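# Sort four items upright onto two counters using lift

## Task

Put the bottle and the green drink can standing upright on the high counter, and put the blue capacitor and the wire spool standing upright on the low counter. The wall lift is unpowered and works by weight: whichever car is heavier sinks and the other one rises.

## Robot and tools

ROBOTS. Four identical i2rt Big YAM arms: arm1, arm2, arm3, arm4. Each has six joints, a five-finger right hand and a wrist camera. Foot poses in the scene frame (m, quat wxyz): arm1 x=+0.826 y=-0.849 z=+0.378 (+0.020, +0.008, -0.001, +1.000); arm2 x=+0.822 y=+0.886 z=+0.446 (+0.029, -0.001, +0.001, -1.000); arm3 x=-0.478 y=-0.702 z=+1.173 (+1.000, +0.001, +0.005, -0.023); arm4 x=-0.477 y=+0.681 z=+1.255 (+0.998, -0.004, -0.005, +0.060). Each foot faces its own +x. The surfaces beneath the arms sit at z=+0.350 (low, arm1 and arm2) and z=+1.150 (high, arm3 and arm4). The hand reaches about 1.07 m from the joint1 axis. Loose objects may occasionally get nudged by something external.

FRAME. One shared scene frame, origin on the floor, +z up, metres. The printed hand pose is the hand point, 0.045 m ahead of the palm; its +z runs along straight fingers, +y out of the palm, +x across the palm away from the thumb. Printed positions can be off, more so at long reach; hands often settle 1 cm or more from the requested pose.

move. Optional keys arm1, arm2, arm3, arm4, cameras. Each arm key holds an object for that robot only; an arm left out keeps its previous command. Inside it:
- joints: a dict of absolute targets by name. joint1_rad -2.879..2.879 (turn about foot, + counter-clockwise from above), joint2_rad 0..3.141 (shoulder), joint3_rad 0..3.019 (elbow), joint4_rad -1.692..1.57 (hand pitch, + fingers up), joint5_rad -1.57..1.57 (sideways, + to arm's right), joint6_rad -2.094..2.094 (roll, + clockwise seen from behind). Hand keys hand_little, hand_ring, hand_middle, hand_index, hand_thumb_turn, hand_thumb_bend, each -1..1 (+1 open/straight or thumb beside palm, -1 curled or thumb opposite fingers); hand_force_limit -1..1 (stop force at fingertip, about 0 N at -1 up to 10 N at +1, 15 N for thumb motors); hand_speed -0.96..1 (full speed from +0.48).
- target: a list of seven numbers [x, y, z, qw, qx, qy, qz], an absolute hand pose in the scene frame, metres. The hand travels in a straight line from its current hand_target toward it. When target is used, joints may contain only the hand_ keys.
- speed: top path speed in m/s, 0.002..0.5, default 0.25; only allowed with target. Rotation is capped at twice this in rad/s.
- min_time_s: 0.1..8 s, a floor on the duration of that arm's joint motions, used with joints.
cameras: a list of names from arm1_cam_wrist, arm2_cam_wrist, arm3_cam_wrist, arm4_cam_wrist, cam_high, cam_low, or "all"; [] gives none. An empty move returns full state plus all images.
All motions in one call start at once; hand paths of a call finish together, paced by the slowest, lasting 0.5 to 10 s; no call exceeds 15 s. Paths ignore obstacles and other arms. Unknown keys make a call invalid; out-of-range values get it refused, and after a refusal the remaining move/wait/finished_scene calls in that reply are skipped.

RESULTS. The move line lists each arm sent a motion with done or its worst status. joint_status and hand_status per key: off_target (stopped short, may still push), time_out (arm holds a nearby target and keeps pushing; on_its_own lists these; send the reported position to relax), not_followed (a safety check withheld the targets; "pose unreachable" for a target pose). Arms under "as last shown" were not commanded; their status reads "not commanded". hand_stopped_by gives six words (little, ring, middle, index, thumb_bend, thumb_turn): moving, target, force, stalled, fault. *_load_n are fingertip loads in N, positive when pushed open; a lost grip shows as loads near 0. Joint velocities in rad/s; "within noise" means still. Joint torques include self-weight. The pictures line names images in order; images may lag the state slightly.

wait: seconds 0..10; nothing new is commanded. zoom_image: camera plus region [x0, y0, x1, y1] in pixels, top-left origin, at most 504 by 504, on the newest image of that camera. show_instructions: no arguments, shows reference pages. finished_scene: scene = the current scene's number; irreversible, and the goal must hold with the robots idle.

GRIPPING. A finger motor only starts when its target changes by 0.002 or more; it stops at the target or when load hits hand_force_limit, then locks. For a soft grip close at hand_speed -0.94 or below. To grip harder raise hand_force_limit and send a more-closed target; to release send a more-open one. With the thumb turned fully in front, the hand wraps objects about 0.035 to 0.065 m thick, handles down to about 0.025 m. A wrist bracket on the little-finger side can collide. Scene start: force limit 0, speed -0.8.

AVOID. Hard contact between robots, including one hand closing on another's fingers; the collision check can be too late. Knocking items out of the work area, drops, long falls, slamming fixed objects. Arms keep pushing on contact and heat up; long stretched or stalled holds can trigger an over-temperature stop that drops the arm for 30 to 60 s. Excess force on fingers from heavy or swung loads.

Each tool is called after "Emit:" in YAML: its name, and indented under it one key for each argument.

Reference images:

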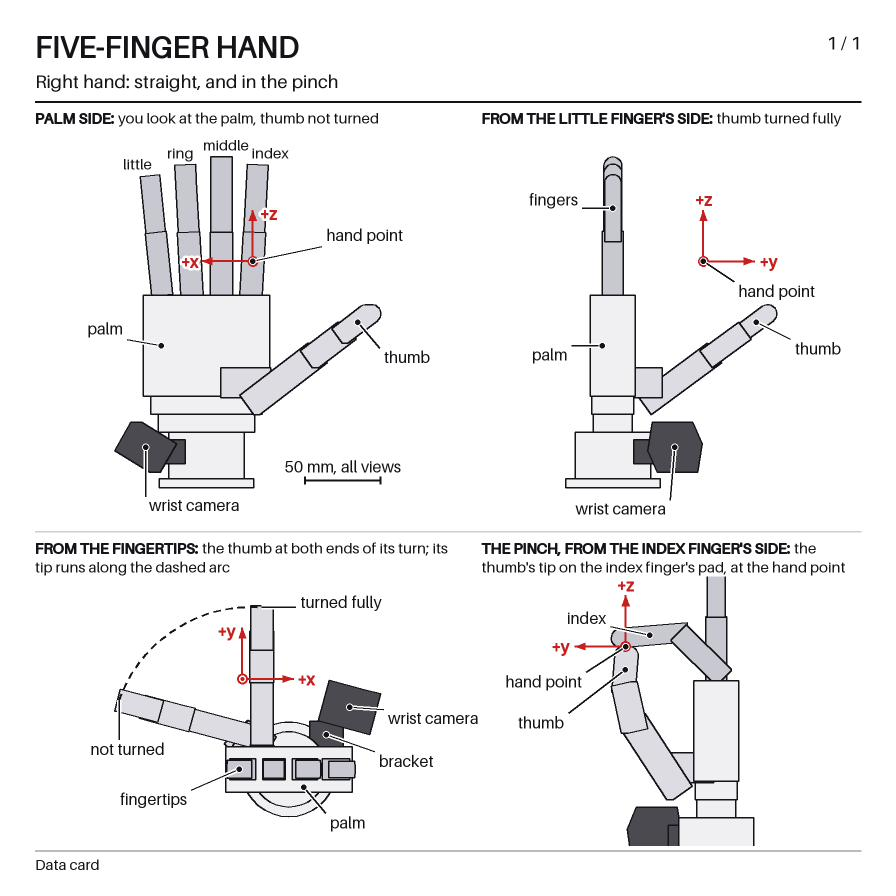

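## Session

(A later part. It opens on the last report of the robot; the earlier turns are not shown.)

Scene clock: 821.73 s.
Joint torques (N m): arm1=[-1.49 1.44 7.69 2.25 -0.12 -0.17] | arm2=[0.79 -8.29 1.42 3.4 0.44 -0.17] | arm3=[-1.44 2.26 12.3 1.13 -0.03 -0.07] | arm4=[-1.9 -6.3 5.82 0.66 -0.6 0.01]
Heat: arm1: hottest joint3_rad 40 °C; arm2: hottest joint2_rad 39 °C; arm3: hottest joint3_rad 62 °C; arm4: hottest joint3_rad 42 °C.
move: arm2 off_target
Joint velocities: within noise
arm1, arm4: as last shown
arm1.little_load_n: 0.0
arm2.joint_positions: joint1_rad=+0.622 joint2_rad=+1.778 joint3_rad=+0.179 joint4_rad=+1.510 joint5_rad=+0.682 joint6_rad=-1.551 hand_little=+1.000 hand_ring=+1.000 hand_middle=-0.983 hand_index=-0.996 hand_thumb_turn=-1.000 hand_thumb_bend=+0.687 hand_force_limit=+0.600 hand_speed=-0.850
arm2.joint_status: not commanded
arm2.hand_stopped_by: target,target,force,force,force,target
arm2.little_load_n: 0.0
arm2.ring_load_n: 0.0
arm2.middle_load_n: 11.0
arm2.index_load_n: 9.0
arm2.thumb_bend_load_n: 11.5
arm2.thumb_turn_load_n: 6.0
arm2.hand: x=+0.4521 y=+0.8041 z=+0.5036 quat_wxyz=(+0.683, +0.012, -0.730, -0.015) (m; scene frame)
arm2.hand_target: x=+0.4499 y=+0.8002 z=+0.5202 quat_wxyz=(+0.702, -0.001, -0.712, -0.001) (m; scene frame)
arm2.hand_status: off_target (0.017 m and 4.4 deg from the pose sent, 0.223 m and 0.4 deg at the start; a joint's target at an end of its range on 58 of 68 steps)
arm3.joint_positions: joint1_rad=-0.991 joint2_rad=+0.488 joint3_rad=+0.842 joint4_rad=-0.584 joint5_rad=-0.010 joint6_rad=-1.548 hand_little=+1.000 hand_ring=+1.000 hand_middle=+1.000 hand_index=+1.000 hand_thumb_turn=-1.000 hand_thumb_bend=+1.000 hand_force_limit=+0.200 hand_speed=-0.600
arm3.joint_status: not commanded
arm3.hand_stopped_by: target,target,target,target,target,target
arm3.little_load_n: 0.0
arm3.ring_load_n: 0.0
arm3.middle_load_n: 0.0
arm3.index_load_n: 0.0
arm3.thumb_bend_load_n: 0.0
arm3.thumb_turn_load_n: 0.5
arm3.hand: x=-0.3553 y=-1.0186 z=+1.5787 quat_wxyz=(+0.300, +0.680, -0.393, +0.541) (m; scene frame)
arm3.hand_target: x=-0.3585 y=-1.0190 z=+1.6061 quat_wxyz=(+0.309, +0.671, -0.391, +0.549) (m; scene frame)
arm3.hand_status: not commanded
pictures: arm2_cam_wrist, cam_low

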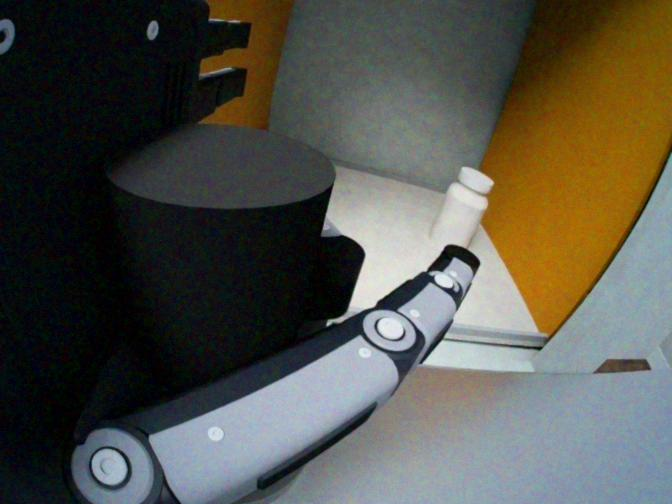

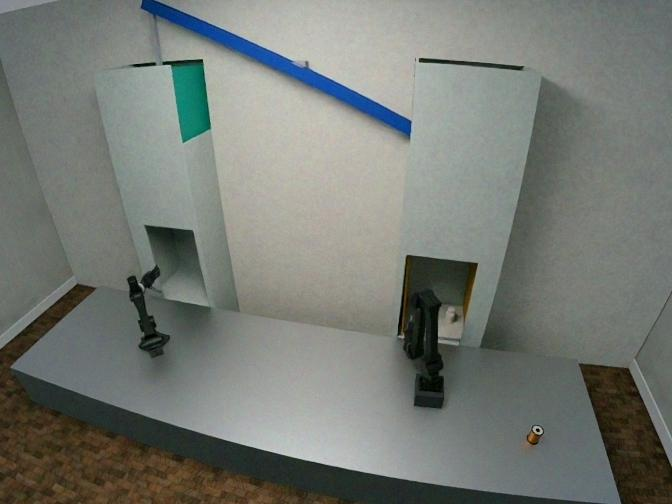

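Emit:
move:
  arm2: {"target": [0.55, 0.45, 0.50, 0.6184, 0.3428, -0.6184, 0.3428], "speed": 0.15}
  arm4: {"target": [0.055, 0.83, 1.42, 0, 0.8191, 0, 0.5736], "speed": 0.12}
  cameras: ["arm2_cam_wrist", "arm3_cam_wrist", "arm4_cam_wrist", "cam_low", "cam_high"]

Scene clock: 839.30 s.
Joint torques (N m): arm1=[-1.55 1.44 7.69 2.26 -0.12 -0.16] | arm2=[0.62 -9.52 4.48 2.06 -0.03 -0.3] | arm3=[-1.38 2.26 12.29 1.13 -0.03 -0.07] | arm4=[-1.73 -9.05 10.32 1.13 0.28 -0.08]
Heat: arm1: hottest joint3_rad 40 °C; arm2: hottest joint2_rad 37 °C; arm3: hottest joint3_rad 62 °C; arm4: hottest joint3_rad 42 °C.
move: arm2 off_target; arm4 off_target
Joint velocities: within noise
arm1, arm3: as last shown
arm2.joint_positions: joint1_rad=+1.139 joint2_rad=+1.907 joint3_rad=+0.409 joint4_rad=+1.465 joint5_rad=+0.193 joint6_rad=-1.551 hand_little=+1.000 hand_ring=+1.000 hand_middle=-0.983 hand_index=-0.996 hand_thumb_turn=-1.000 hand_thumb_bend=+0.687 hand_force_limit=+0.600 hand_speed=-0.850
arm2.joint_status: not commanded
arm2.hand_stopped_by: target,target,force,force,force,target
arm2.little_load_n: 0.0
arm2.ring_load_n: 0.0
arm2.middle_load_n: 10.5
arm2.index_load_n: 9.0
arm2.thumb_bend_load_n: 11.5
arm2.thumb_turn_load_n: 6.0
arm2.hand: x=+0.5531 y=+0.4638 z=+0.4907 quat_wxyz=(+0.608, +0.342, -0.632, +0.338) (m; scene frame)
arm2.hand_target: x=+0.5509 y=+0.4508 z=+0.5000 quat_wxyz=(+0.618, +0.344, -0.619, +0.342) (m; scene frame)
arm2.hand_status: off_target (0.017 m and 2.0 deg from the pose sent, 0.367 m and 58.4 deg at the start; a joint's target at an end of its range on 69 of 129 steps)
arm3.thumb_turn_load_n: 0.0
arm4.joint_positions: joint1_rad=+0.409 joint2_rad=+1.447 joint3_rad=+0.772 joint4_rad=+0.232 joint5_rad=+0.472 joint6_rad=-1.372 hand_little=-1.000 hand_ring=-1.000 hand_middle=-1.000 hand_index=-1.000 hand_thumb_turn=-1.000 hand_thumb_bend=+1.000 hand_force_limit=+0.000 hand_speed=-0.300
arm4.joint_status: not commanded
arm4.hand_stopped_by: target,target,target,target,target,target
arm4.little_load_n: 0.0
arm4.ring_load_n: 0.0
arm4.middle_load_n: 0.0
arm4.index_load_n: 0.0
arm4.thumb_bend_load_n: 0.0
arm4.thumb_turn_load_n: 0.5
arm4.hand: x=+0.0420 y=+0.8290 z=+1.4015 quat_wxyz=(+0.003, +0.828, +0.014, +0.560) (m; scene frame)
arm4.hand_target: x=+0.0535 y=+0.8309 z=+1.4172 quat_wxyz=(-0.003, +0.822, +0.002, +0.569) (m; scene frame)
arm4.hand_status: off_target (0.023 m and 2.4 deg from the pose sent, 0.270 m and 3.5 deg at the start)
pictures: arm2_cam_wrist, arm3_cam_wrist, arm4_cam_wrist, cam_high, cam_low

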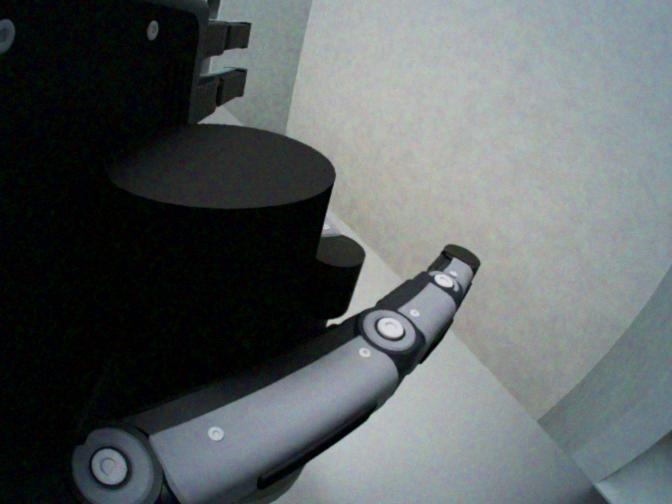

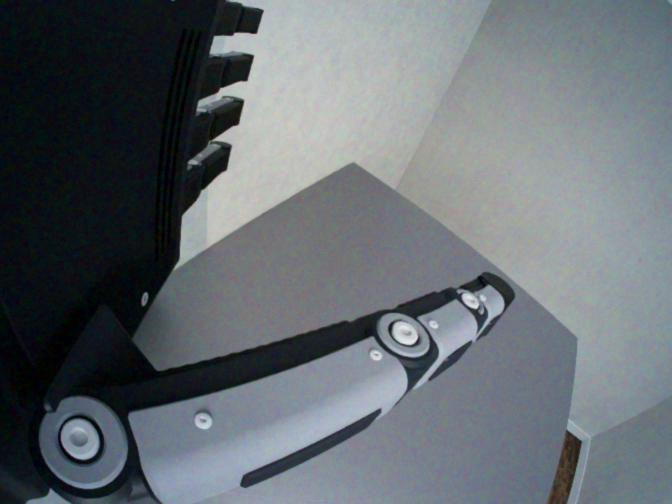

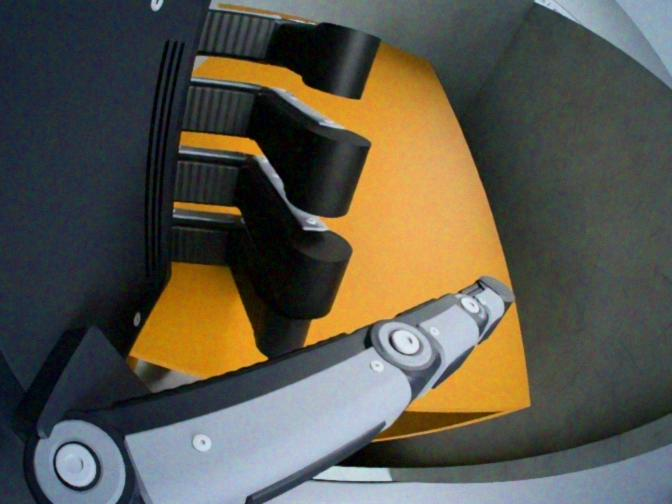

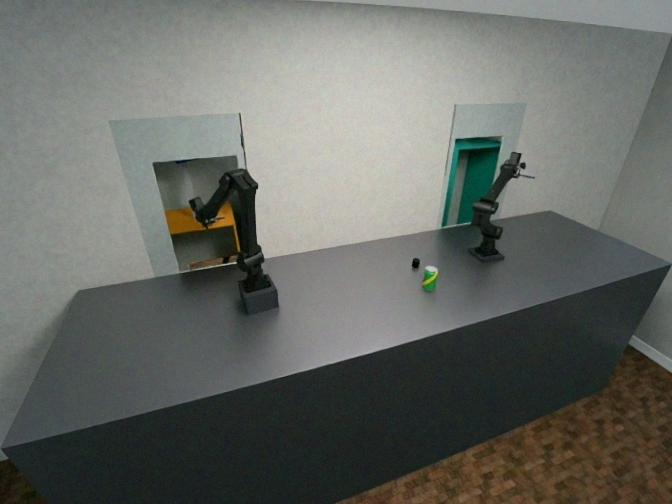

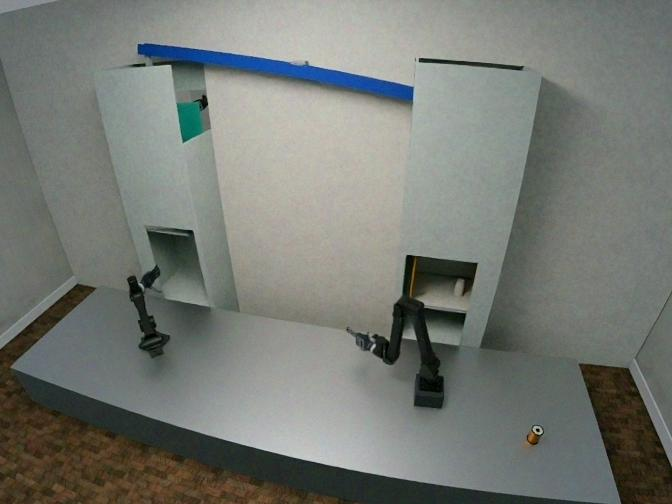

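Emit:
move:
  arm4: {"target": [0.04, 0.83, 1.60, 0, 0.8191, 0, 0.5736], "speed": 0.3}
  cameras: ["arm4_cam_wrist", "cam_low"]

Emit:
wait:
  seconds: 0.3
  cameras: ["arm4_cam_wrist", "cam_low"]

Emit:
wait:
  seconds: 0.5
  cameras: ["arm4_cam_wrist", "cam_low"]

Scene clock: 850.20 s.
Joint torques (N m): arm1=[-1.49 1.44 7.69 2.25 -0.12 -0.16] | arm2=[0.62 -9.52 4.48 2.06 -0.03 -0.3] | arm3=[-1.44 2.26 12.3 1.13 -0.03 -0.07] | arm4=[-0.5 -7 13.39 1.28 0.41 -0.07]
Heat: arm1: hottest joint3_rad 40 °C; arm2: hottest joint2_rad 37 °C; arm3: hottest joint3_rad 62 °C; arm4: hottest joint3_rad 45 °C.
move: arm4 off_target
Joint velocities: within noise
arm1, arm2, arm3: as last shown
arm2.thumb_turn_load_n: 5.5
arm4.joint_positions: joint1_rad=+0.409 joint2_rad=+1.216 joint3_rad=+1.056 joint4_rad=-0.288 joint5_rad=+0.490 joint6_rad=-1.372 hand_little=-1.000 hand_ring=-1.000 hand_middle=-1.000 hand_index=-1.000 hand_thumb_turn=-1.000 hand_thumb_bend=+1.000 hand_force_limit=+0.000 hand_speed=-0.300
arm4.joint_status: not commanded
arm4.hand_stopped_by: target,target,target,target,target,target
arm4.little_load_n: 0.0
arm4.ring_load_n: 0.0
arm4.middle_load_n: 0.0
arm4.index_load_n: 0.0
arm4.thumb_bend_load_n: 0.0
arm4.thumb_turn_load_n: 0.5
arm4.hand: x=+0.0308 y=+0.8216 z=+1.5744 quat_wxyz=(+0.011, +0.828, +0.009, +0.560) (m; scene frame)
arm4.hand_target: x=+0.0388 y=+0.8294 z=+1.5998 quat_wxyz=(+0.000, +0.819, +0.000, +0.574) (m; scene frame)
arm4.hand_status: off_target (0.028 m and 2.5 deg from the pose sent, 0.198 m and 2.4 deg at the start; pose on its path clipped on 4 of 46 steps)
pictures: arm4_cam_wrist, cam_low

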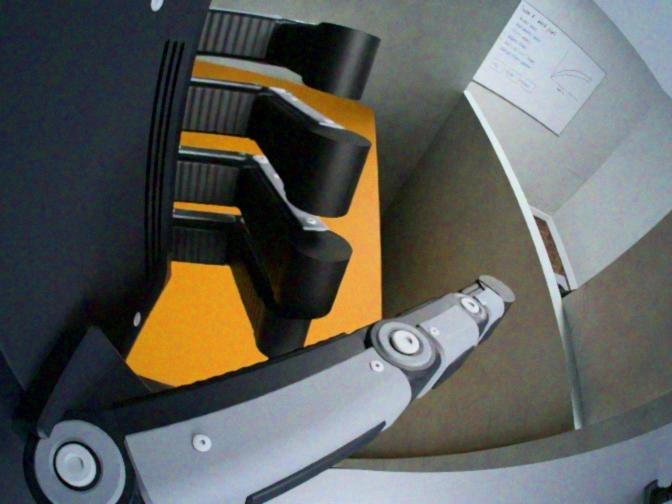

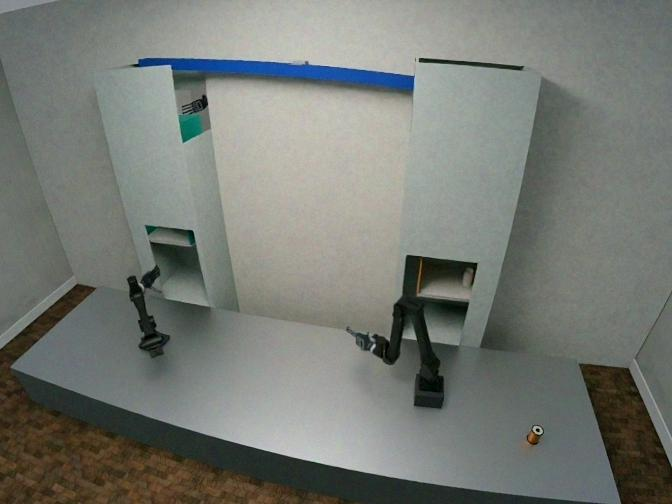

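Scene clock: 850.50 s.
Joint torques (N m): arm1=[-1.44 1.44 7.69 2.25 -0.12 -0.16] | arm2=[0.62 -9.52 4.48 2.06 -0.03 -0.31] | arm3=[-1.38 2.26 12.3 1.13 -0.04 -0.07] | arm4=[-0.5 -7 13.45 1.18 0.44 -0.07]
Heat: arm1: hottest joint3_rad 40 °C; arm2: hottest joint2_rad 37 °C; arm3: hottest joint3_rad 62 °C; arm4: hottest joint3_rad 45 °C.
Joint velocities: within noise
arm1.joint_positions: joint1_rad=+0.860 joint2_rad=+0.191 joint3_rad=+0.364 joint4_rad=-0.209 joint5_rad=+0.810 joint6_rad=-1.548 hand_little=+1.000 hand_ring=+1.000 hand_middle=+1.000 hand_index=+1.000 hand_thumb_turn=+1.000 hand_thumb_bend=+1.000 hand_force_limit=+0.000 hand_speed=-0.800
arm1.joint_status: not commanded
arm1.hand_stopped_by: target,target,target,target,target,target
arm1.little_load_n: 0.0
arm1.ring_load_n: 0.0
arm1.middle_load_n: 0.0
arm1.index_load_n: 0.0
arm1.thumb_bend_load_n: 0.0
arm1.thumb_turn_load_n: 0.0
arm1.hand: x=+0.5588 y=-0.8733 z=+0.6795 quat_wxyz=(-0.704, -0.005, +0.710, -0.002) (m; scene frame)
arm1.hand_target: x=+0.5584 y=-0.8708 z=+0.6799 quat_wxyz=(-0.708, -0.001, +0.706, -0.001) (m; scene frame)
arm1.hand_status: not commanded
arm2.joint_positions: joint1_rad=+1.139 joint2_rad=+1.907 joint3_rad=+0.409 joint4_rad=+1.465 joint5_rad=+0.193 joint6_rad=-1.551 hand_little=+1.000 hand_ring=+1.000 hand_middle=-0.983 hand_index=-0.996 hand_thumb_turn=-1.000 hand_thumb_bend=+0.687 hand_force_limit=+0.600 hand_speed=-0.850
arm2.joint_status: not commanded
arm2.hand_stopped_by: target,target,force,force,force,target
arm2.little_load_n: 0.0
arm2.ring_load_n: 0.0
arm2.middle_load_n: 10.5
arm2.index_load_n: 9.0
arm2.thumb_bend_load_n: 11.5
arm2.thumb_turn_load_n: 6.0
arm2.hand: x=+0.5531 y=+0.4638 z=+0.4907 quat_wxyz=(+0.608, +0.342, -0.632, +0.338) (m; scene frame)
arm2.hand_target: x=+0.5509 y=+0.4508 z=+0.5000 quat_wxyz=(+0.618, +0.344, -0.619, +0.342) (m; scene frame)
arm2.hand_status: not commanded
arm3.joint_positions: joint1_rad=-0.991 joint2_rad=+0.488 joint3_rad=+0.842 joint4_rad=-0.584 joint5_rad=-0.010 joint6_rad=-1.548 hand_little=+1.000 hand_ring=+1.000 hand_middle=+1.000 hand_index=+1.000 hand_thumb_turn=-1.000 hand_thumb_bend=+1.000 hand_force_limit=+0.200 hand_speed=-0.600
arm3.joint_status: not commanded
arm3.hand_stopped_by: target,target,target,target,target,target
arm3.little_load_n: 0.0
arm3.ring_load_n: 0.0
arm3.middle_load_n: 0.0
arm3.index_load_n: 0.0
arm3.thumb_bend_load_n: 0.0
arm3.thumb_turn_load_n: 0.5
arm3.hand: x=-0.3553 y=-1.0186 z=+1.5787 quat_wxyz=(+0.300, +0.680, -0.393, +0.541) (m; scene frame)
arm3.hand_target: x=-0.3585 y=-1.0190 z=+1.6061 quat_wxyz=(+0.309, +0.671, -0.391, +0.549) (m; scene frame)
arm3.hand_status: not commanded
arm4.joint_positions: joint1_rad=+0.409 joint2_rad=+1.216 joint3_rad=+1.056 joint4_rad=-0.288 joint5_rad=+0.490 joint6_rad=-1.372 hand_little=-1.000 hand_ring=-1.000 hand_middle=-1.000 hand_index=-1.000 hand_thumb_turn=-1.000 hand_thumb_bend=+1.000 hand_force_limit=+0.000 hand_speed=-0.300
arm4.joint_status: not commanded
arm4.hand_stopped_by: target,target,target,target,target,target
arm4.little_load_n: 0.0
arm4.ring_load_n: 0.0
arm4.middle_load_n: 0.0
arm4.index_load_n: 0.5
arm4.thumb_bend_load_n: 0.0
arm4.thumb_turn_load_n: 0.5
arm4.hand: x=+0.0308 y=+0.8216 z=+1.5744 quat_wxyz=(+0.011, +0.828, +0.009, +0.560) (m; scene frame)
arm4.hand_target: x=+0.0388 y=+0.8295 z=+1.5998 quat_wxyz=(+0.000, +0.819, +0.000, +0.574) (m; scene frame)
arm4.hand_status: off_target (0.028 m and 2.5 deg from the pose sent, 0.198 m and 2.4 deg at the start; pose on its path clipped on 4 of 46 steps)
wait: 0.30 s; at rest by 0.27 s
pictures: arm4_cam_wrist, cam_low

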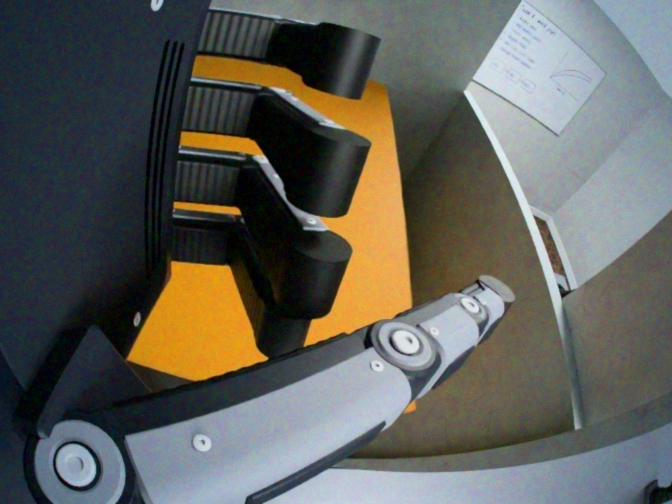

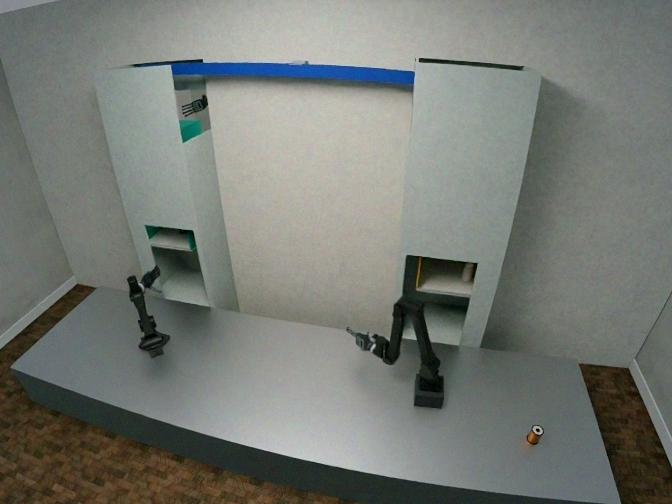

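Scene clock: 851.00 s.
Joint torques (N m): arm1=[-1.49 1.38 7.71 2.26 -0.12 -0.16] | arm2=[0.67 -9.52 4.49 2.06 -0.03 -0.3] | arm3=[-1.38 2.26 12.3 1.13 -0.03 -0.07] | arm4=[-0.85 -6.65 11.04 1.21 0.25 -0.07]
Heat: arm1: hottest joint3_rad 40 °C; arm2: hottest joint2_rad 37 °C; arm3: hottest joint3_rad 62 °C; arm4: hottest joint3_rad 45 °C.
Joint velocities: arm1=[within noise] | arm2=[within noise] | arm3=[within noise] | arm4=[0.054 -0.073 0.129 -0.017 0.066 0.037]
arm1.joint_positions: joint1_rad=+0.860 joint2_rad=+0.191 joint3_rad=+0.364 joint4_rad=-0.209 joint5_rad=+0.810 joint6_rad=-1.548 hand_little=+1.000 hand_ring=+1.000 hand_middle=+1.000 hand_index=+1.000 hand_thumb_turn=+1.000 hand_thumb_bend=+1.000 hand_force_limit=+0.000 hand_speed=-0.800
arm1.joint_status: not commanded
arm1.hand_stopped_by: target,target,target,target,target,target
arm1.little_load_n: 0.5
arm1.ring_load_n: 0.0
arm1.middle_load_n: 0.0
arm1.index_load_n: 0.0
arm1.thumb_bend_load_n: 0.0
arm1.thumb_turn_load_n: 0.0
arm1.hand: x=+0.5588 y=-0.8733 z=+0.6795 quat_wxyz=(-0.704, -0.005, +0.710, -0.002) (m; scene frame)
arm1.hand_target: x=+0.5584 y=-0.8708 z=+0.6799 quat_wxyz=(-0.708, -0.001, +0.706, -0.001) (m; scene frame)
arm1.hand_status: not commanded
arm2.joint_positions: joint1_rad=+1.139 joint2_rad=+1.907 joint3_rad=+0.409 joint4_rad=+1.465 joint5_rad=+0.193 joint6_rad=-1.551 hand_little=+1.000 hand_ring=+1.000 hand_middle=-0.983 hand_index=-0.996 hand_thumb_turn=-1.000 hand_thumb_bend=+0.687 hand_force_limit=+0.600 hand_speed=-0.850
arm2.joint_status: not commanded
arm2.hand_stopped_by: target,target,force,force,force,target
arm2.little_load_n: 0.0
arm2.ring_load_n: 0.0
arm2.middle_load_n: 10.5
arm2.index_load_n: 9.0
arm2.thumb_bend_load_n: 11.0
arm2.thumb_turn_load_n: 6.0
arm2.hand: x=+0.5531 y=+0.4638 z=+0.4907 quat_wxyz=(+0.608, +0.342, -0.632, +0.338) (m; scene frame)
arm2.hand_target: x=+0.5509 y=+0.4508 z=+0.5000 quat_wxyz=(+0.618, +0.344, -0.619, +0.342) (m; scene frame)
arm2.hand_status: not commanded
arm3.joint_positions: joint1_rad=-0.991 joint2_rad=+0.488 joint3_rad=+0.842 joint4_rad=-0.584 joint5_rad=-0.010 joint6_rad=-1.548 hand_little=+1.000 hand_ring=+1.000 hand_middle=+1.000 hand_index=+1.000 hand_thumb_turn=-1.000 hand_thumb_bend=+1.000 hand_force_limit=+0.200 hand_speed=-0.600
arm3.joint_status: not commanded
arm3.hand_stopped_by: target,target,target,target,target,target
arm3.little_load_n: 0.0
arm3.ring_load_n: 0.0
arm3.middle_load_n: 0.0
arm3.index_load_n: 0.0
arm3.thumb_bend_load_n: 0.0
arm3.thumb_turn_load_n: 0.0
arm3.hand: x=-0.3553 y=-1.0186 z=+1.5787 quat_wxyz=(+0.300, +0.680, -0.393, +0.541) (m; scene frame)
arm3.hand_target: x=-0.3585 y=-1.0190 z=+1.6061 quat_wxyz=(+0.309, +0.671, -0.391, +0.549) (m; scene frame)
arm3.hand_status: not commanded
arm4.joint_positions: joint1_rad=+0.413 joint2_rad=+1.213 joint3_rad=+1.078 joint4_rad=-0.288 joint5_rad=+0.498 joint6_rad=-1.378 hand_little=-1.000 hand_ring=-1.000 hand_middle=-1.000 hand_index=-1.000 hand_thumb_turn=-1.000 hand_thumb_bend=+1.000 hand_force_limit=+0.000 hand_speed=-0.300
arm4.joint_status: not commanded
arm4.hand_stopped_by: target,target,target,target,target,target
arm4.little_load_n: 0.0
arm4.ring_load_n: 0.0
arm4.middle_load_n: 0.0
arm4.index_load_n: -2.0
arm4.thumb_bend_load_n: 0.0
arm4.thumb_turn_load_n: 0.5
arm4.hand: x=+0.0330 y=+0.8236 z=+1.5893 quat_wxyz=(+0.009, +0.822, +0.007, +0.570) (m; scene frame)
arm4.hand_target: x=+0.0387 y=+0.8288 z=+1.6002 quat_wxyz=(+0.003, +0.819, +0.002, +0.574) (m; scene frame)
arm4.hand_status: off_target (0.014 m and 1.5 deg from the pose sent, 0.198 m and 2.4 deg at the start; pose on its path clipped on 4 of 46 steps)
wait: 0.50 s; at rest by 0.27 s
pictures: arm4_cam_wrist, cam_low

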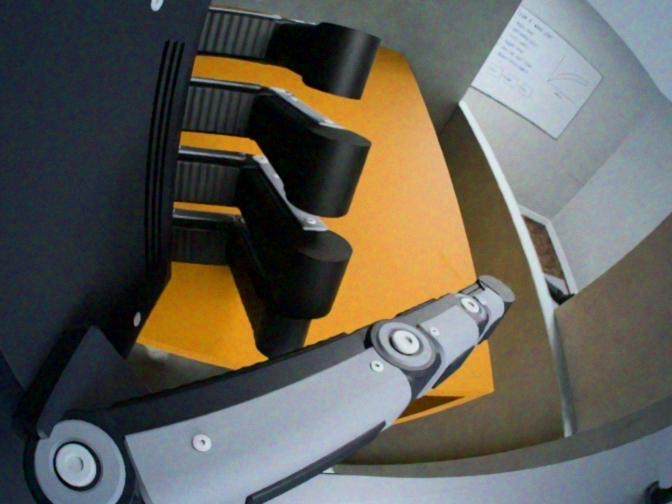

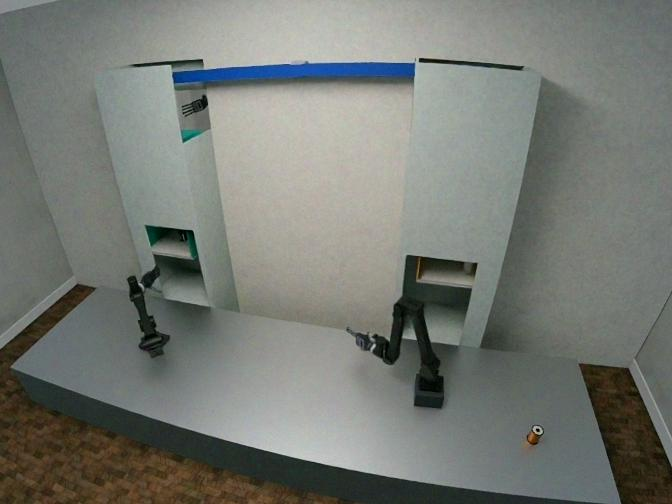

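Emit:
move:
  arm2: {"target": [0.55, 0.45, 0.412, 0.6184, 0.3428, -0.6184, 0.3428], "speed": 0.1}
  arm4: {"target": [-0.24, 0.80, 1.62, 0, 0.7071, 0, 0.7071], "speed": 0.2}
  cameras: ["arm2_cam_wrist", "arm4_cam_wrist", "cam_low", "cam_high"]

Scene clock: 858.93 s.
Joint torques (N m): arm1=[-1.49 1.38 7.69 2.25 -0.12 -0.17] | arm2=[0.79 -10.7 2.22 3.7 0.4 -0.07] | arm3=[-1.38 2.26 12.3 1.13 -0.03 -0.07] | arm4=[0.09 1.03 8.32 2.06 0.28 -0.37]
Heat: arm1: hottest joint3_rad 40 °C; arm2: hottest joint2_rad 37 °C; arm3: hottest joint3_rad 63 °C; arm4: hottest joint3_rad 47 °C.
move: arm2 off_target; arm4 done
Joint velocities: within noise
arm1, arm3: as last shown
arm1.little_load_n: 0.0
arm1.middle_load_n: 0.5
arm2.joint_positions: joint1_rad=+1.140 joint2_rad=+2.163 joint3_rad=+0.489 joint4_rad=+1.507 joint5_rad=+0.201 joint6_rad=-1.542 hand_little=+1.000 hand_ring=+1.000 hand_middle=-0.983 hand_index=-0.996 hand_thumb_turn=-1.000 hand_thumb_bend=+0.687 hand_force_limit=+0.600 hand_speed=-0.850
arm2.joint_status: not commanded
arm2.hand_stopped_by: target,target,force,force,force,target
arm2.little_load_n: 0.0
arm2.ring_load_n: 0.0
arm2.middle_load_n: 10.5
arm2.index_load_n: 9.0
arm2.thumb_bend_load_n: 11.0
arm2.thumb_turn_load_n: 6.0
arm2.hand: x=+0.5515 y=+0.4613 z=+0.3988 quat_wxyz=(+0.570, +0.366, -0.669, +0.306) (m; scene frame)
arm2.hand_target: x=+0.5502 y=+0.4501 z=+0.4125 quat_wxyz=(+0.587, +0.352, -0.654, +0.323) (m; scene frame)
arm2.hand_status: off_target (0.017 m and 9.5 deg from the pose sent, 0.080 m and 2.0 deg at the start; a joint's target at an end of its range on 69 of 82 steps)
arm4.joint_positions: joint1_rad=+1.180 joint2_rad=+0.530 joint3_rad=+0.580 joint4_rad=-0.102 joint5_rad=+1.302 joint6_rad=-1.514 hand_little=-1.000 hand_ring=-1.000 hand_middle=-1.000 hand_index=-1.000 hand_thumb_turn=-1.000 hand_thumb_bend=+1.000 hand_force_limit=+0.000 hand_speed=-0.300
arm4.joint_status: not commanded
arm4.hand_stopped_by: target,target,target,target,target,target
arm4.little_load_n: 0.0
arm4.ring_load_n: 0.0
arm4.middle_load_n: 0.0
arm4.index_load_n: 0.0
arm4.thumb_bend_load_n: 0.0
arm4.thumb_turn_load_n: 0.5
arm4.hand: x=-0.2378 y=+0.8010 z=+1.6188 quat_wxyz=(+0.001, +0.708, -0.001, +0.706) (m; scene frame)
arm4.hand_target: x=-0.2392 y=+0.8008 z=+1.6205 quat_wxyz=(-0.002, +0.706, -0.001, +0.708) (m; scene frame)
arm4.hand_status: done (0.003 m and 0.2 deg from the pose sent, 0.276 m and 20.5 deg at the start)
pictures: arm2_cam_wrist, arm4_cam_wrist, cam_high, cam_low

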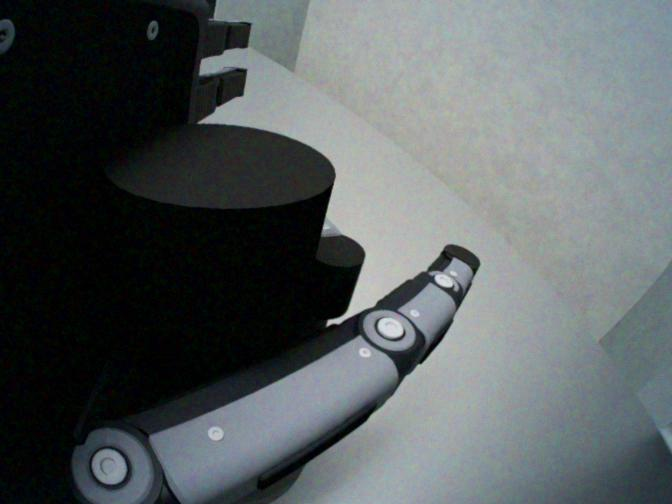

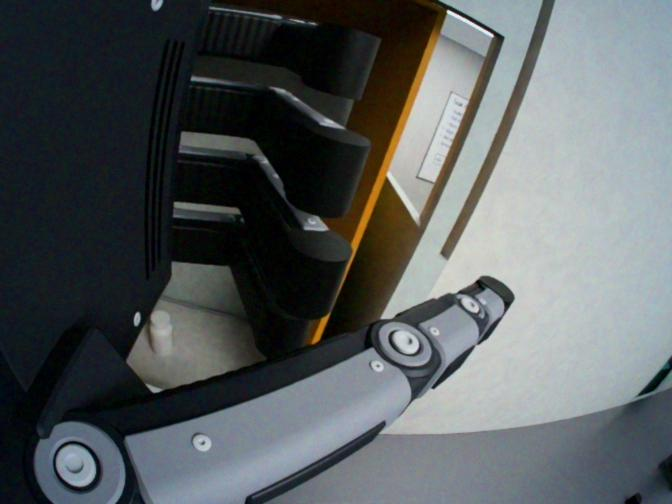

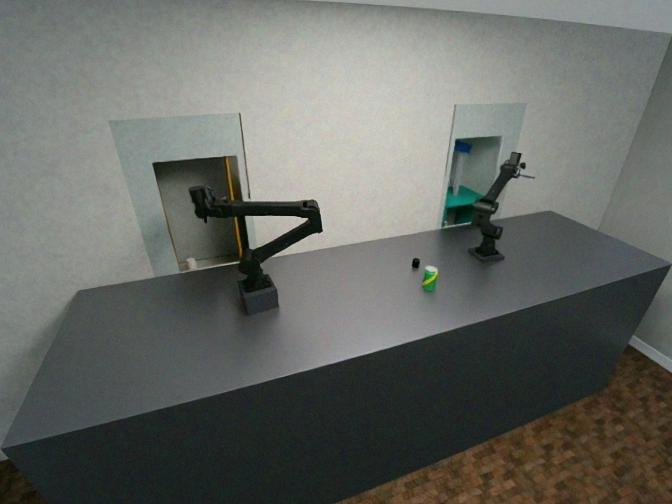

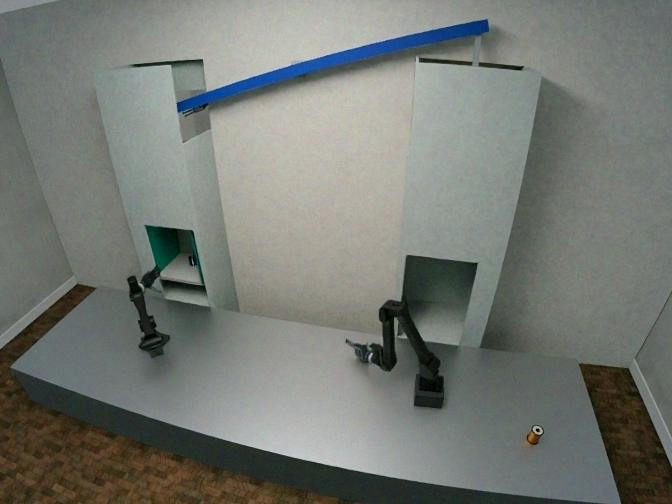

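Emit:
move:
  arm2: {"joints": {"hand_index": 0.3, "hand_middle": 0.3, "hand_thumb_bend": 1.0, "hand_speed": -0.8}}
  arm4: {"joints": {"hand_index": 1, "hand_middle": 1, "hand_ring": 1, "hand_little": 1, "hand_speed": -0.3}}
  cameras: ["arm2_cam_wrist", "arm4_cam_wrist", "cam_low"]

Scene clock: 865.03 s.
Joint torques (N m): arm1=[-1.55 1.44 7.69 2.26 -0.12 -0.16] | arm2=[0.73 -10.75 1.92 2.96 0.3 -0.07] | arm3=[-1.38 2.26 12.29 1.13 -0.03 -0.07] | arm4=[0.38 1.2 8.35 2 0.27 -0.34]
Heat: arm1: hottest joint3_rad 40 °C; arm2: hottest joint2_rad 37 °C; arm3: hottest joint3_rad 63 °C; arm4: hottest joint3_rad 47 °C.
move: arm2 done; arm4 done
Joint velocities: within noise
arm1, arm3: as last shown
arm1.middle_load_n: 0.0
arm2.joint_positions: joint1_rad=+1.141 joint2_rad=+2.163 joint3_rad=+0.493 joint4_rad=+1.527 joint5_rad=+0.208 joint6_rad=-1.542 hand_little=+1.000 hand_ring=+1.000 hand_middle=+0.300 hand_index=+0.300 hand_thumb_turn=-1.000 hand_thumb_bend=+1.000 hand_force_limit=+0.600 hand_speed=-0.800
arm2.joint_status: all done
arm2.hand_stopped_by: target,target,target,target,target,target
arm2.little_load_n: 0.0
arm2.ring_load_n: 0.0
arm2.middle_load_n: 0.0
arm2.index_load_n: 0.0
arm2.thumb_bend_load_n: 0.0
arm2.thumb_turn_load_n: 0.5
arm2.hand: x=+0.5494 y=+0.4591 z=+0.4048 quat_wxyz=(+0.578, +0.359, -0.664, +0.310) (m; scene frame)
arm2.hand_target: x=+0.5495 y=+0.4509 z=+0.4123 quat_wxyz=(+0.587, +0.351, -0.655, +0.321) (m; scene frame)
arm2.hand_status: not commanded
arm4.joint_positions: joint1_rad=+1.180 joint2_rad=+0.530 joint3_rad=+0.580 joint4_rad=-0.102 joint5_rad=+1.303 joint6_rad=-1.516 hand_little=+1.000 hand_ring=+1.000 hand_middle=+1.000 hand_index=+1.000 hand_thumb_turn=-1.000 hand_thumb_bend=+1.000 hand_force_limit=+0.000 hand_speed=-0.300
arm4.joint_status: all done
arm4.hand_stopped_by: target,target,target,target,target,target
arm4.little_load_n: 0.0
arm4.ring_load_n: 0.0
arm4.middle_load_n: 0.0
arm4.index_load_n: 0.0
arm4.thumb_bend_load_n: -0.5
arm4.thumb_turn_load_n: 0.0
arm4.hand: x=-0.2379 y=+0.8007 z=+1.6189 quat_wxyz=(+0.002, +0.708, -0.001, +0.706) (m; scene frame)
arm4.hand_target: x=-0.2392 y=+0.8007 z=+1.6205 quat_wxyz=(-0.002, +0.706, -0.001, +0.708) (m; scene frame)
arm4.hand_status: not commanded
pictures: arm2_cam_wrist, arm4_cam_wrist, cam_low

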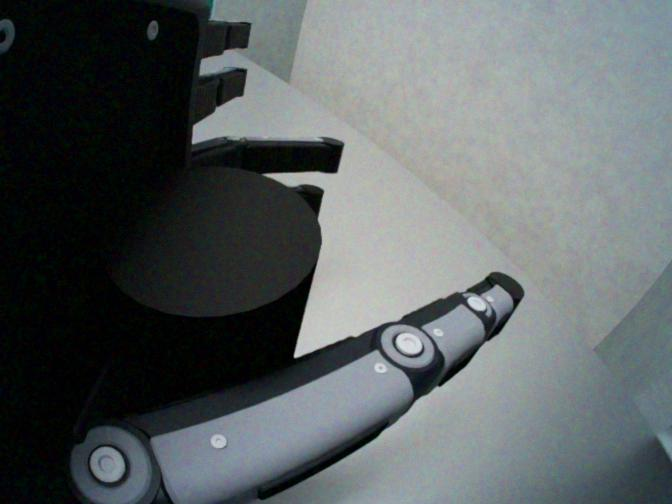

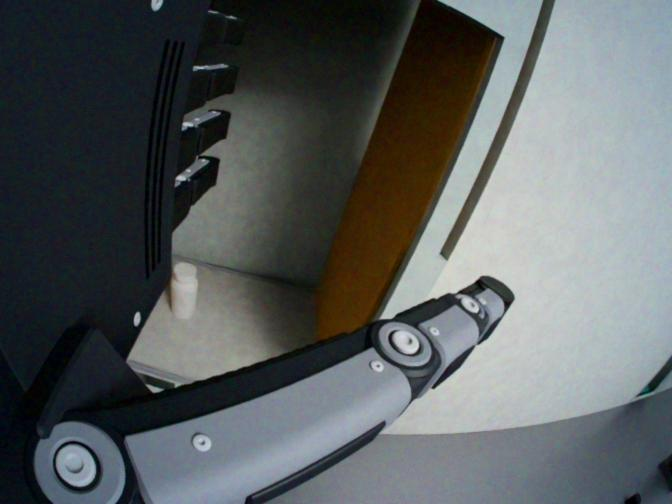

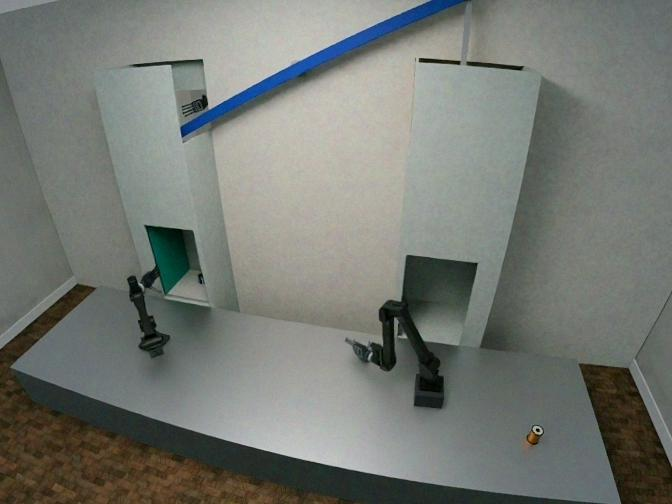

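Emit:
move:
  arm2: {"target": [0.60, 0.54, 0.53, 0.6184, 0.3428, -0.6184, 0.3428], "speed": 0.12, "joints": {"hand_index": 1.0, "hand_middle": 1.0}}
  arm4: {"target": [-0.10, 0.95, 1.45, 0, 0.7071, 0, 0.7071], "speed": 0.2}
  cameras: ["arm2_cam_wrist", "arm4_cam_wrist"]

Scene clock: 878.73 s.
Joint torques (N m): arm1=[-1.49 1.38 7.71 2.25 -0.12 -0.17] | arm2=[0.73 -7.24 1.48 2.66 0.32 -0.25] | arm3=[-1.38 2.26 12.3 1.13 -0.03 -0.07] | arm4=[-1.67 -6.36 9.24 2.25 0.02 -0.35]
Heat: arm1: hottest joint3_rad 40 °C; arm2: hottest joint2_rad 37 °C; arm3: hottest joint3_rad 63 °C; arm4: hottest joint3_rad 47 °C.
move: arm2 done; arm4 off_target
Joint velocities: within noise
arm1, arm3: as last shown
arm2.joint_positions: joint1_rad=+1.196 joint2_rad=+1.715 joint3_rad=+0.164 joint4_rad=+1.530 joint5_rad=+0.239 joint6_rad=-1.555 hand_little=+1.000 hand_ring=+1.000 hand_middle=+1.000 hand_index=+1.000 hand_thumb_turn=-1.000 hand_thumb_bend=+1.000 hand_force_limit=+0.600 hand_speed=-0.800
arm2.joint_status: all done
arm2.hand_stopped_by: target,target,target,target,target,target
arm2.little_load_n: 0.0
arm2.ring_load_n: 0.0
arm2.middle_load_n: 0.0
arm2.index_load_n: 0.0
arm2.thumb_bend_load_n: 0.0
arm2.thumb_turn_load_n: 0.5
arm2.hand: x=+0.5986 y=+0.5389 z=+0.5226 quat_wxyz=(+0.610, +0.344, -0.626, +0.342) (m; scene frame)
arm2.hand_target: x=+0.6005 y=+0.5392 z=+0.5298 quat_wxyz=(+0.617, +0.344, -0.618, +0.344) (m; scene frame)
arm2.hand_status: done (0.008 m and 1.3 deg from the pose sent, 0.157 m and 8.2 deg at the start; a joint's target at an end of its range on 45 of 70 steps)
arm4.joint_positions: joint1_rad=+0.946 joint2_rad=+1.448 joint3_rad=+0.575 joint4_rad=+0.801 joint5_rad=+1.061 joint6_rad=-1.524 hand_little=+1.000 hand_ring=+1.000 hand_middle=+1.000 hand_index=+1.000 hand_thumb_turn=-1.000 hand_thumb_bend=+1.000 hand_force_limit=+0.000 hand_speed=-0.300
arm4.joint_status: not commanded
arm4.hand_stopped_by: target,target,target,target,target,target
arm4.little_load_n: 0.0
arm4.ring_load_n: 0.0
arm4.middle_load_n: 0.0
arm4.index_load_n: 0.0
arm4.thumb_bend_load_n: 0.0
arm4.thumb_turn_load_n: 0.5
arm4.hand: x=-0.1104 y=+0.9390 z=+1.4371 quat_wxyz=(+0.007, +0.716, +0.009, +0.699) (m; scene frame)
arm4.hand_target: x=-0.1007 y=+0.9495 z=+1.4498 quat_wxyz=(-0.001, +0.708, -0.001, +0.707) (m; scene frame)
arm4.hand_status: off_target (0.020 m and 1.9 deg from the pose sent, 0.264 m and 0.3 deg at the start)
pictures: arm2_cam_wrist, arm4_cam_wrist

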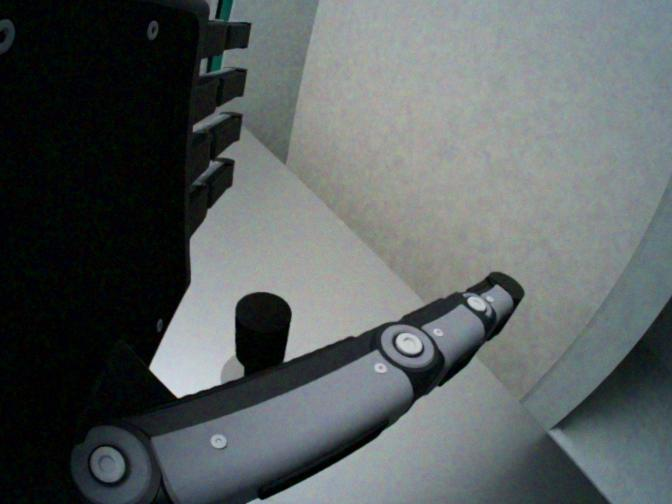

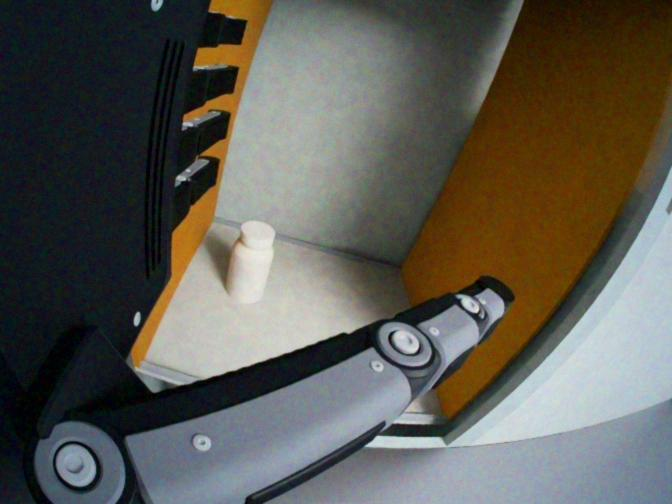

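Emit:
move:
  arm4: {"target": [0.065, 0.962, 1.235, -0.0739, 0.7032, 0.0739, 0.7032], "speed": 0.15}
  arm1: {"joints": {"hand_thumb_turn": -1, "hand_speed": -0.3}}
  cameras: ["arm1_cam_wrist", "arm4_cam_wrist"]

Scene clock: 893.87 s.
Joint torques (N m): arm1=[-1.49 1.44 7.69 2.25 -0.11 -0.16] | arm2=[0.79 -7.24 1.47 2.65 0.32 -0.25] | arm3=[-1.38 2.26 12.3 1.13 -0.03 -0.07] | arm4=[-1.49 -12.86 4.33 2.63 0.03 -0.32]
Heat: arm1: hottest joint3_rad 40 °C; arm2: hottest joint2_rad 36 °C; arm3: hottest joint3_rad 63 °C; arm4: hottest joint3_rad 48 °C.
move: arm1 done; arm4 done
Joint velocities: within noise
arm1.joint_positions: joint1_rad=+0.860 joint2_rad=+0.191 joint3_rad=+0.364 joint4_rad=-0.209 joint5_rad=+0.810 joint6_rad=-1.549 hand_little=+1.000 hand_ring=+1.000 hand_middle=+1.000 hand_index=+1.000 hand_thumb_turn=-1.000 hand_thumb_bend=+1.000 hand_force_limit=+0.000 hand_speed=-0.300
arm1.joint_status: all done
arm1.hand_stopped_by: target,target,target,target,target,target
arm1.little_load_n: 0.0
arm1.ring_load_n: 0.0
arm1.middle_load_n: 0.0
arm1.index_load_n: 0.0
arm1.thumb_bend_load_n: 0.0
arm1.thumb_turn_load_n: 0.0
arm1.hand: x=+0.5588 y=-0.8732 z=+0.6796 quat_wxyz=(-0.704, -0.005, +0.710, -0.001) (m; scene frame)
arm1.hand_target: x=+0.5584 y=-0.8708 z=+0.6799 quat_wxyz=(-0.708, -0.001, +0.706, -0.001) (m; scene frame)
arm1.hand_status: not commanded
arm2, arm3: as last shown
arm4.joint_positions: joint1_rad=+0.610 joint2_rad=+2.223 joint3_rad=+0.827 joint4_rad=+1.353 joint5_rad=+0.516 joint6_rad=-1.539 hand_little=+1.000 hand_ring=+1.000 hand_middle=+1.000 hand_index=+1.000 hand_thumb_turn=-1.000 hand_thumb_bend=+1.000 hand_force_limit=+0.000 hand_speed=-0.300
arm4.joint_status: not commanded
arm4.hand_stopped_by: target,target,target,target,target,target
arm4.little_load_n: -0.5
arm4.ring_load_n: 0.0
arm4.middle_load_n: 0.0
arm4.index_load_n: 0.0
arm4.thumb_bend_load_n: 0.0
arm4.thumb_turn_load_n: 0.5
arm4.hand: x=+0.0569 y=+0.9600 z=+1.2310 quat_wxyz=(-0.075, +0.713, +0.075, +0.693) (m; scene frame)
arm4.hand_target: x=+0.0645 y=+0.9621 z=+1.2345 quat_wxyz=(-0.074, +0.704, +0.074, +0.702) (m; scene frame)
arm4.hand_status: done (0.009 m and 1.6 deg from the pose sent, 0.269 m and 11.9 deg at the start)
pictures: arm1_cam_wrist, arm4_cam_wrist

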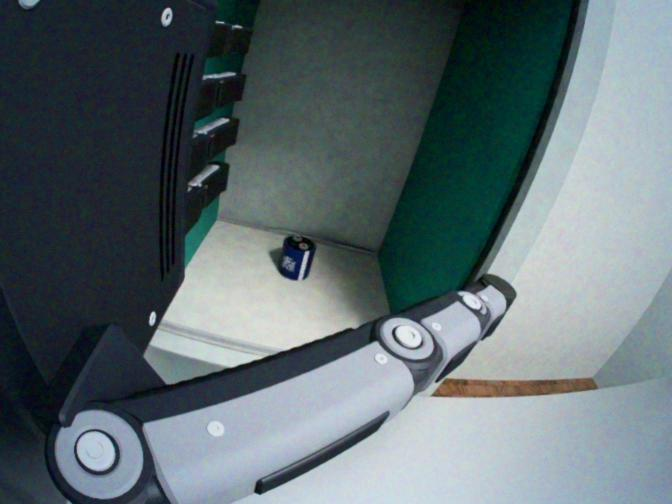

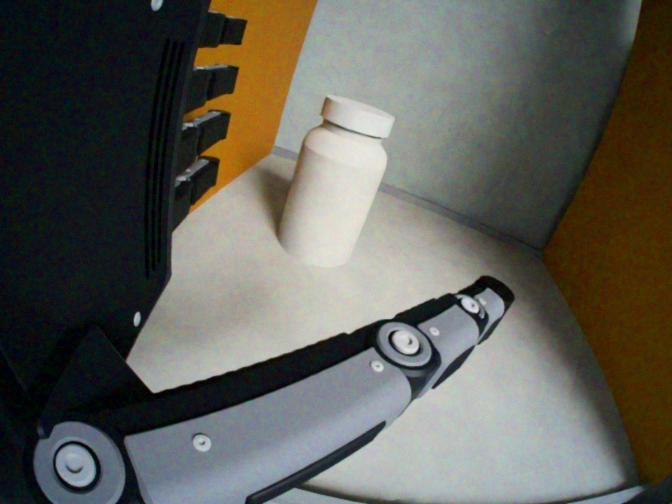

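Emit:
move:
  arm4: {"target": [0.108, 0.955, 1.204, -0.0739, 0.7032, 0.0739, 0.7032], "speed": 0.1}

Emit:
move:
  arm4: {"target": [0.168, 0.968, 1.202, -0.0739, 0.7032, 0.0739, 0.7032], "speed": 0.08}
  cameras: ["arm4_cam_wrist"]

Scene clock: 901.37 s.
Joint torques (N m): arm1=[-1.49 1.49 7.71 2.24 -0.11 -0.15] | arm2=[0.73 -7.18 1.5 2.66 0.32 -0.25] | arm3=[-1.44 2.26 12.29 1.11 -0.03 -0.07] | arm4=[-1.55 -13.86 4.59 2.4 -0.01 -0.34]
Heat: arm1: hottest joint3_rad 40 °C; arm2: hottest joint2_rad 36 °C; arm3: hottest joint3_rad 63 °C; arm4: hottest joint3_rad 47 °C.
move: arm4 done
Joint velocities: within noise
arm1, arm2, arm3: as last shown
arm1.thumb_turn_load_n: 0.5
arm2.thumb_turn_load_n: 0.0
arm3.thumb_turn_load_n: 0.5
arm4.joint_positions: joint1_rad=+0.540 joint2_rad=+2.327 joint3_rad=+0.941 joint4_rad=+1.355 joint5_rad=+0.449 joint6_rad=-1.542 hand_little=+1.000 hand_ring=+1.000 hand_middle=+1.000 hand_index=+1.000 hand_thumb_turn=-1.000 hand_thumb_bend=+1.000 hand_force_limit=+0.000 hand_speed=-0.300
arm4.joint_status: not commanded
arm4.hand_stopped_by: target,target,target,target,target,target
arm4.little_load_n: 0.0
arm4.ring_load_n: 0.0
arm4.middle_load_n: 0.0
arm4.index_load_n: 0.0
arm4.thumb_bend_load_n: 0.0
arm4.thumb_turn_load_n: 0.0
arm4.hand: x=+0.1007 y=+0.9535 z=+1.2039 quat_wxyz=(-0.076, +0.710, +0.072, +0.696) (m; scene frame)
arm4.hand_target: x=+0.1078 y=+0.9548 z=+1.2040 quat_wxyz=(-0.073, +0.704, +0.074, +0.703) (m; scene frame)
arm4.hand_status: done (0.007 m and 1.1 deg from the pose sent, 0.058 m and 1.6 deg at the start)
pictures: none

Scene clock: 902.77 s.
Joint torques (N m): arm1=[-1.49 1.32 7.69 2.25 -0.11 -0.16] | arm2=[0.79 -7.24 1.48 2.63 0.32 -0.25] | arm3=[-1.38 2.2 12.29 1.13 -0.03 -0.07] | arm4=[-1.73 -15.09 5.87 1.36 -0.02 -0.35]
Heat: arm1: hottest joint3_rad 40 °C; arm2: hottest joint2_rad 36 °C; arm3: hottest joint3_rad 63 °C; arm4: hottest joint3_rad 46 °C.
move: arm4 done
Joint velocities: within noise
arm1, arm2, arm3: as last shown
arm1.thumb_turn_load_n: 0.0
arm3.thumb_turn_load_n: 0.0
arm4.joint_positions: joint1_rad=+0.492 joint2_rad=+2.370 joint3_rad=+1.106 joint4_rad=+1.257 joint5_rad=+0.398 joint6_rad=-1.542 hand_little=+1.000 hand_ring=+1.000 hand_middle=+1.000 hand_index=+1.000 hand_thumb_turn=-1.000 hand_thumb_bend=+1.000 hand_force_limit=+0.000 hand_speed=-0.300
arm4.joint_status: not commanded
arm4.hand_stopped_by: target,target,target,target,target,target
arm4.little_load_n: 0.0
arm4.ring_load_n: 0.0
arm4.middle_load_n: 0.0
arm4.index_load_n: 0.0
arm4.thumb_bend_load_n: 0.0
arm4.thumb_turn_load_n: 0.5
arm4.hand: x=+0.1595 y=+0.9677 z=+1.2072 quat_wxyz=(-0.081, +0.703, +0.069, +0.703) (m; scene frame)
arm4.hand_target: x=+0.1677 y=+0.9680 z=+1.2022 quat_wxyz=(-0.075, +0.703, +0.074, +0.703) (m; scene frame)
arm4.hand_status: done (0.010 m and 1.0 deg from the pose sent, 0.069 m and 1.1 deg at the start)
pictures: arm4_cam_wrist

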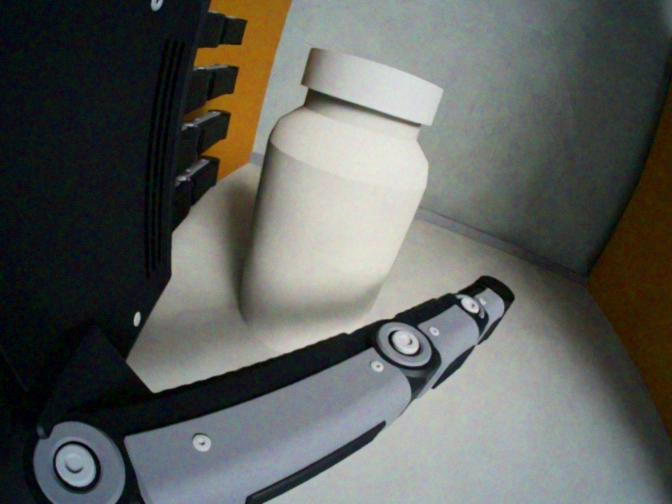

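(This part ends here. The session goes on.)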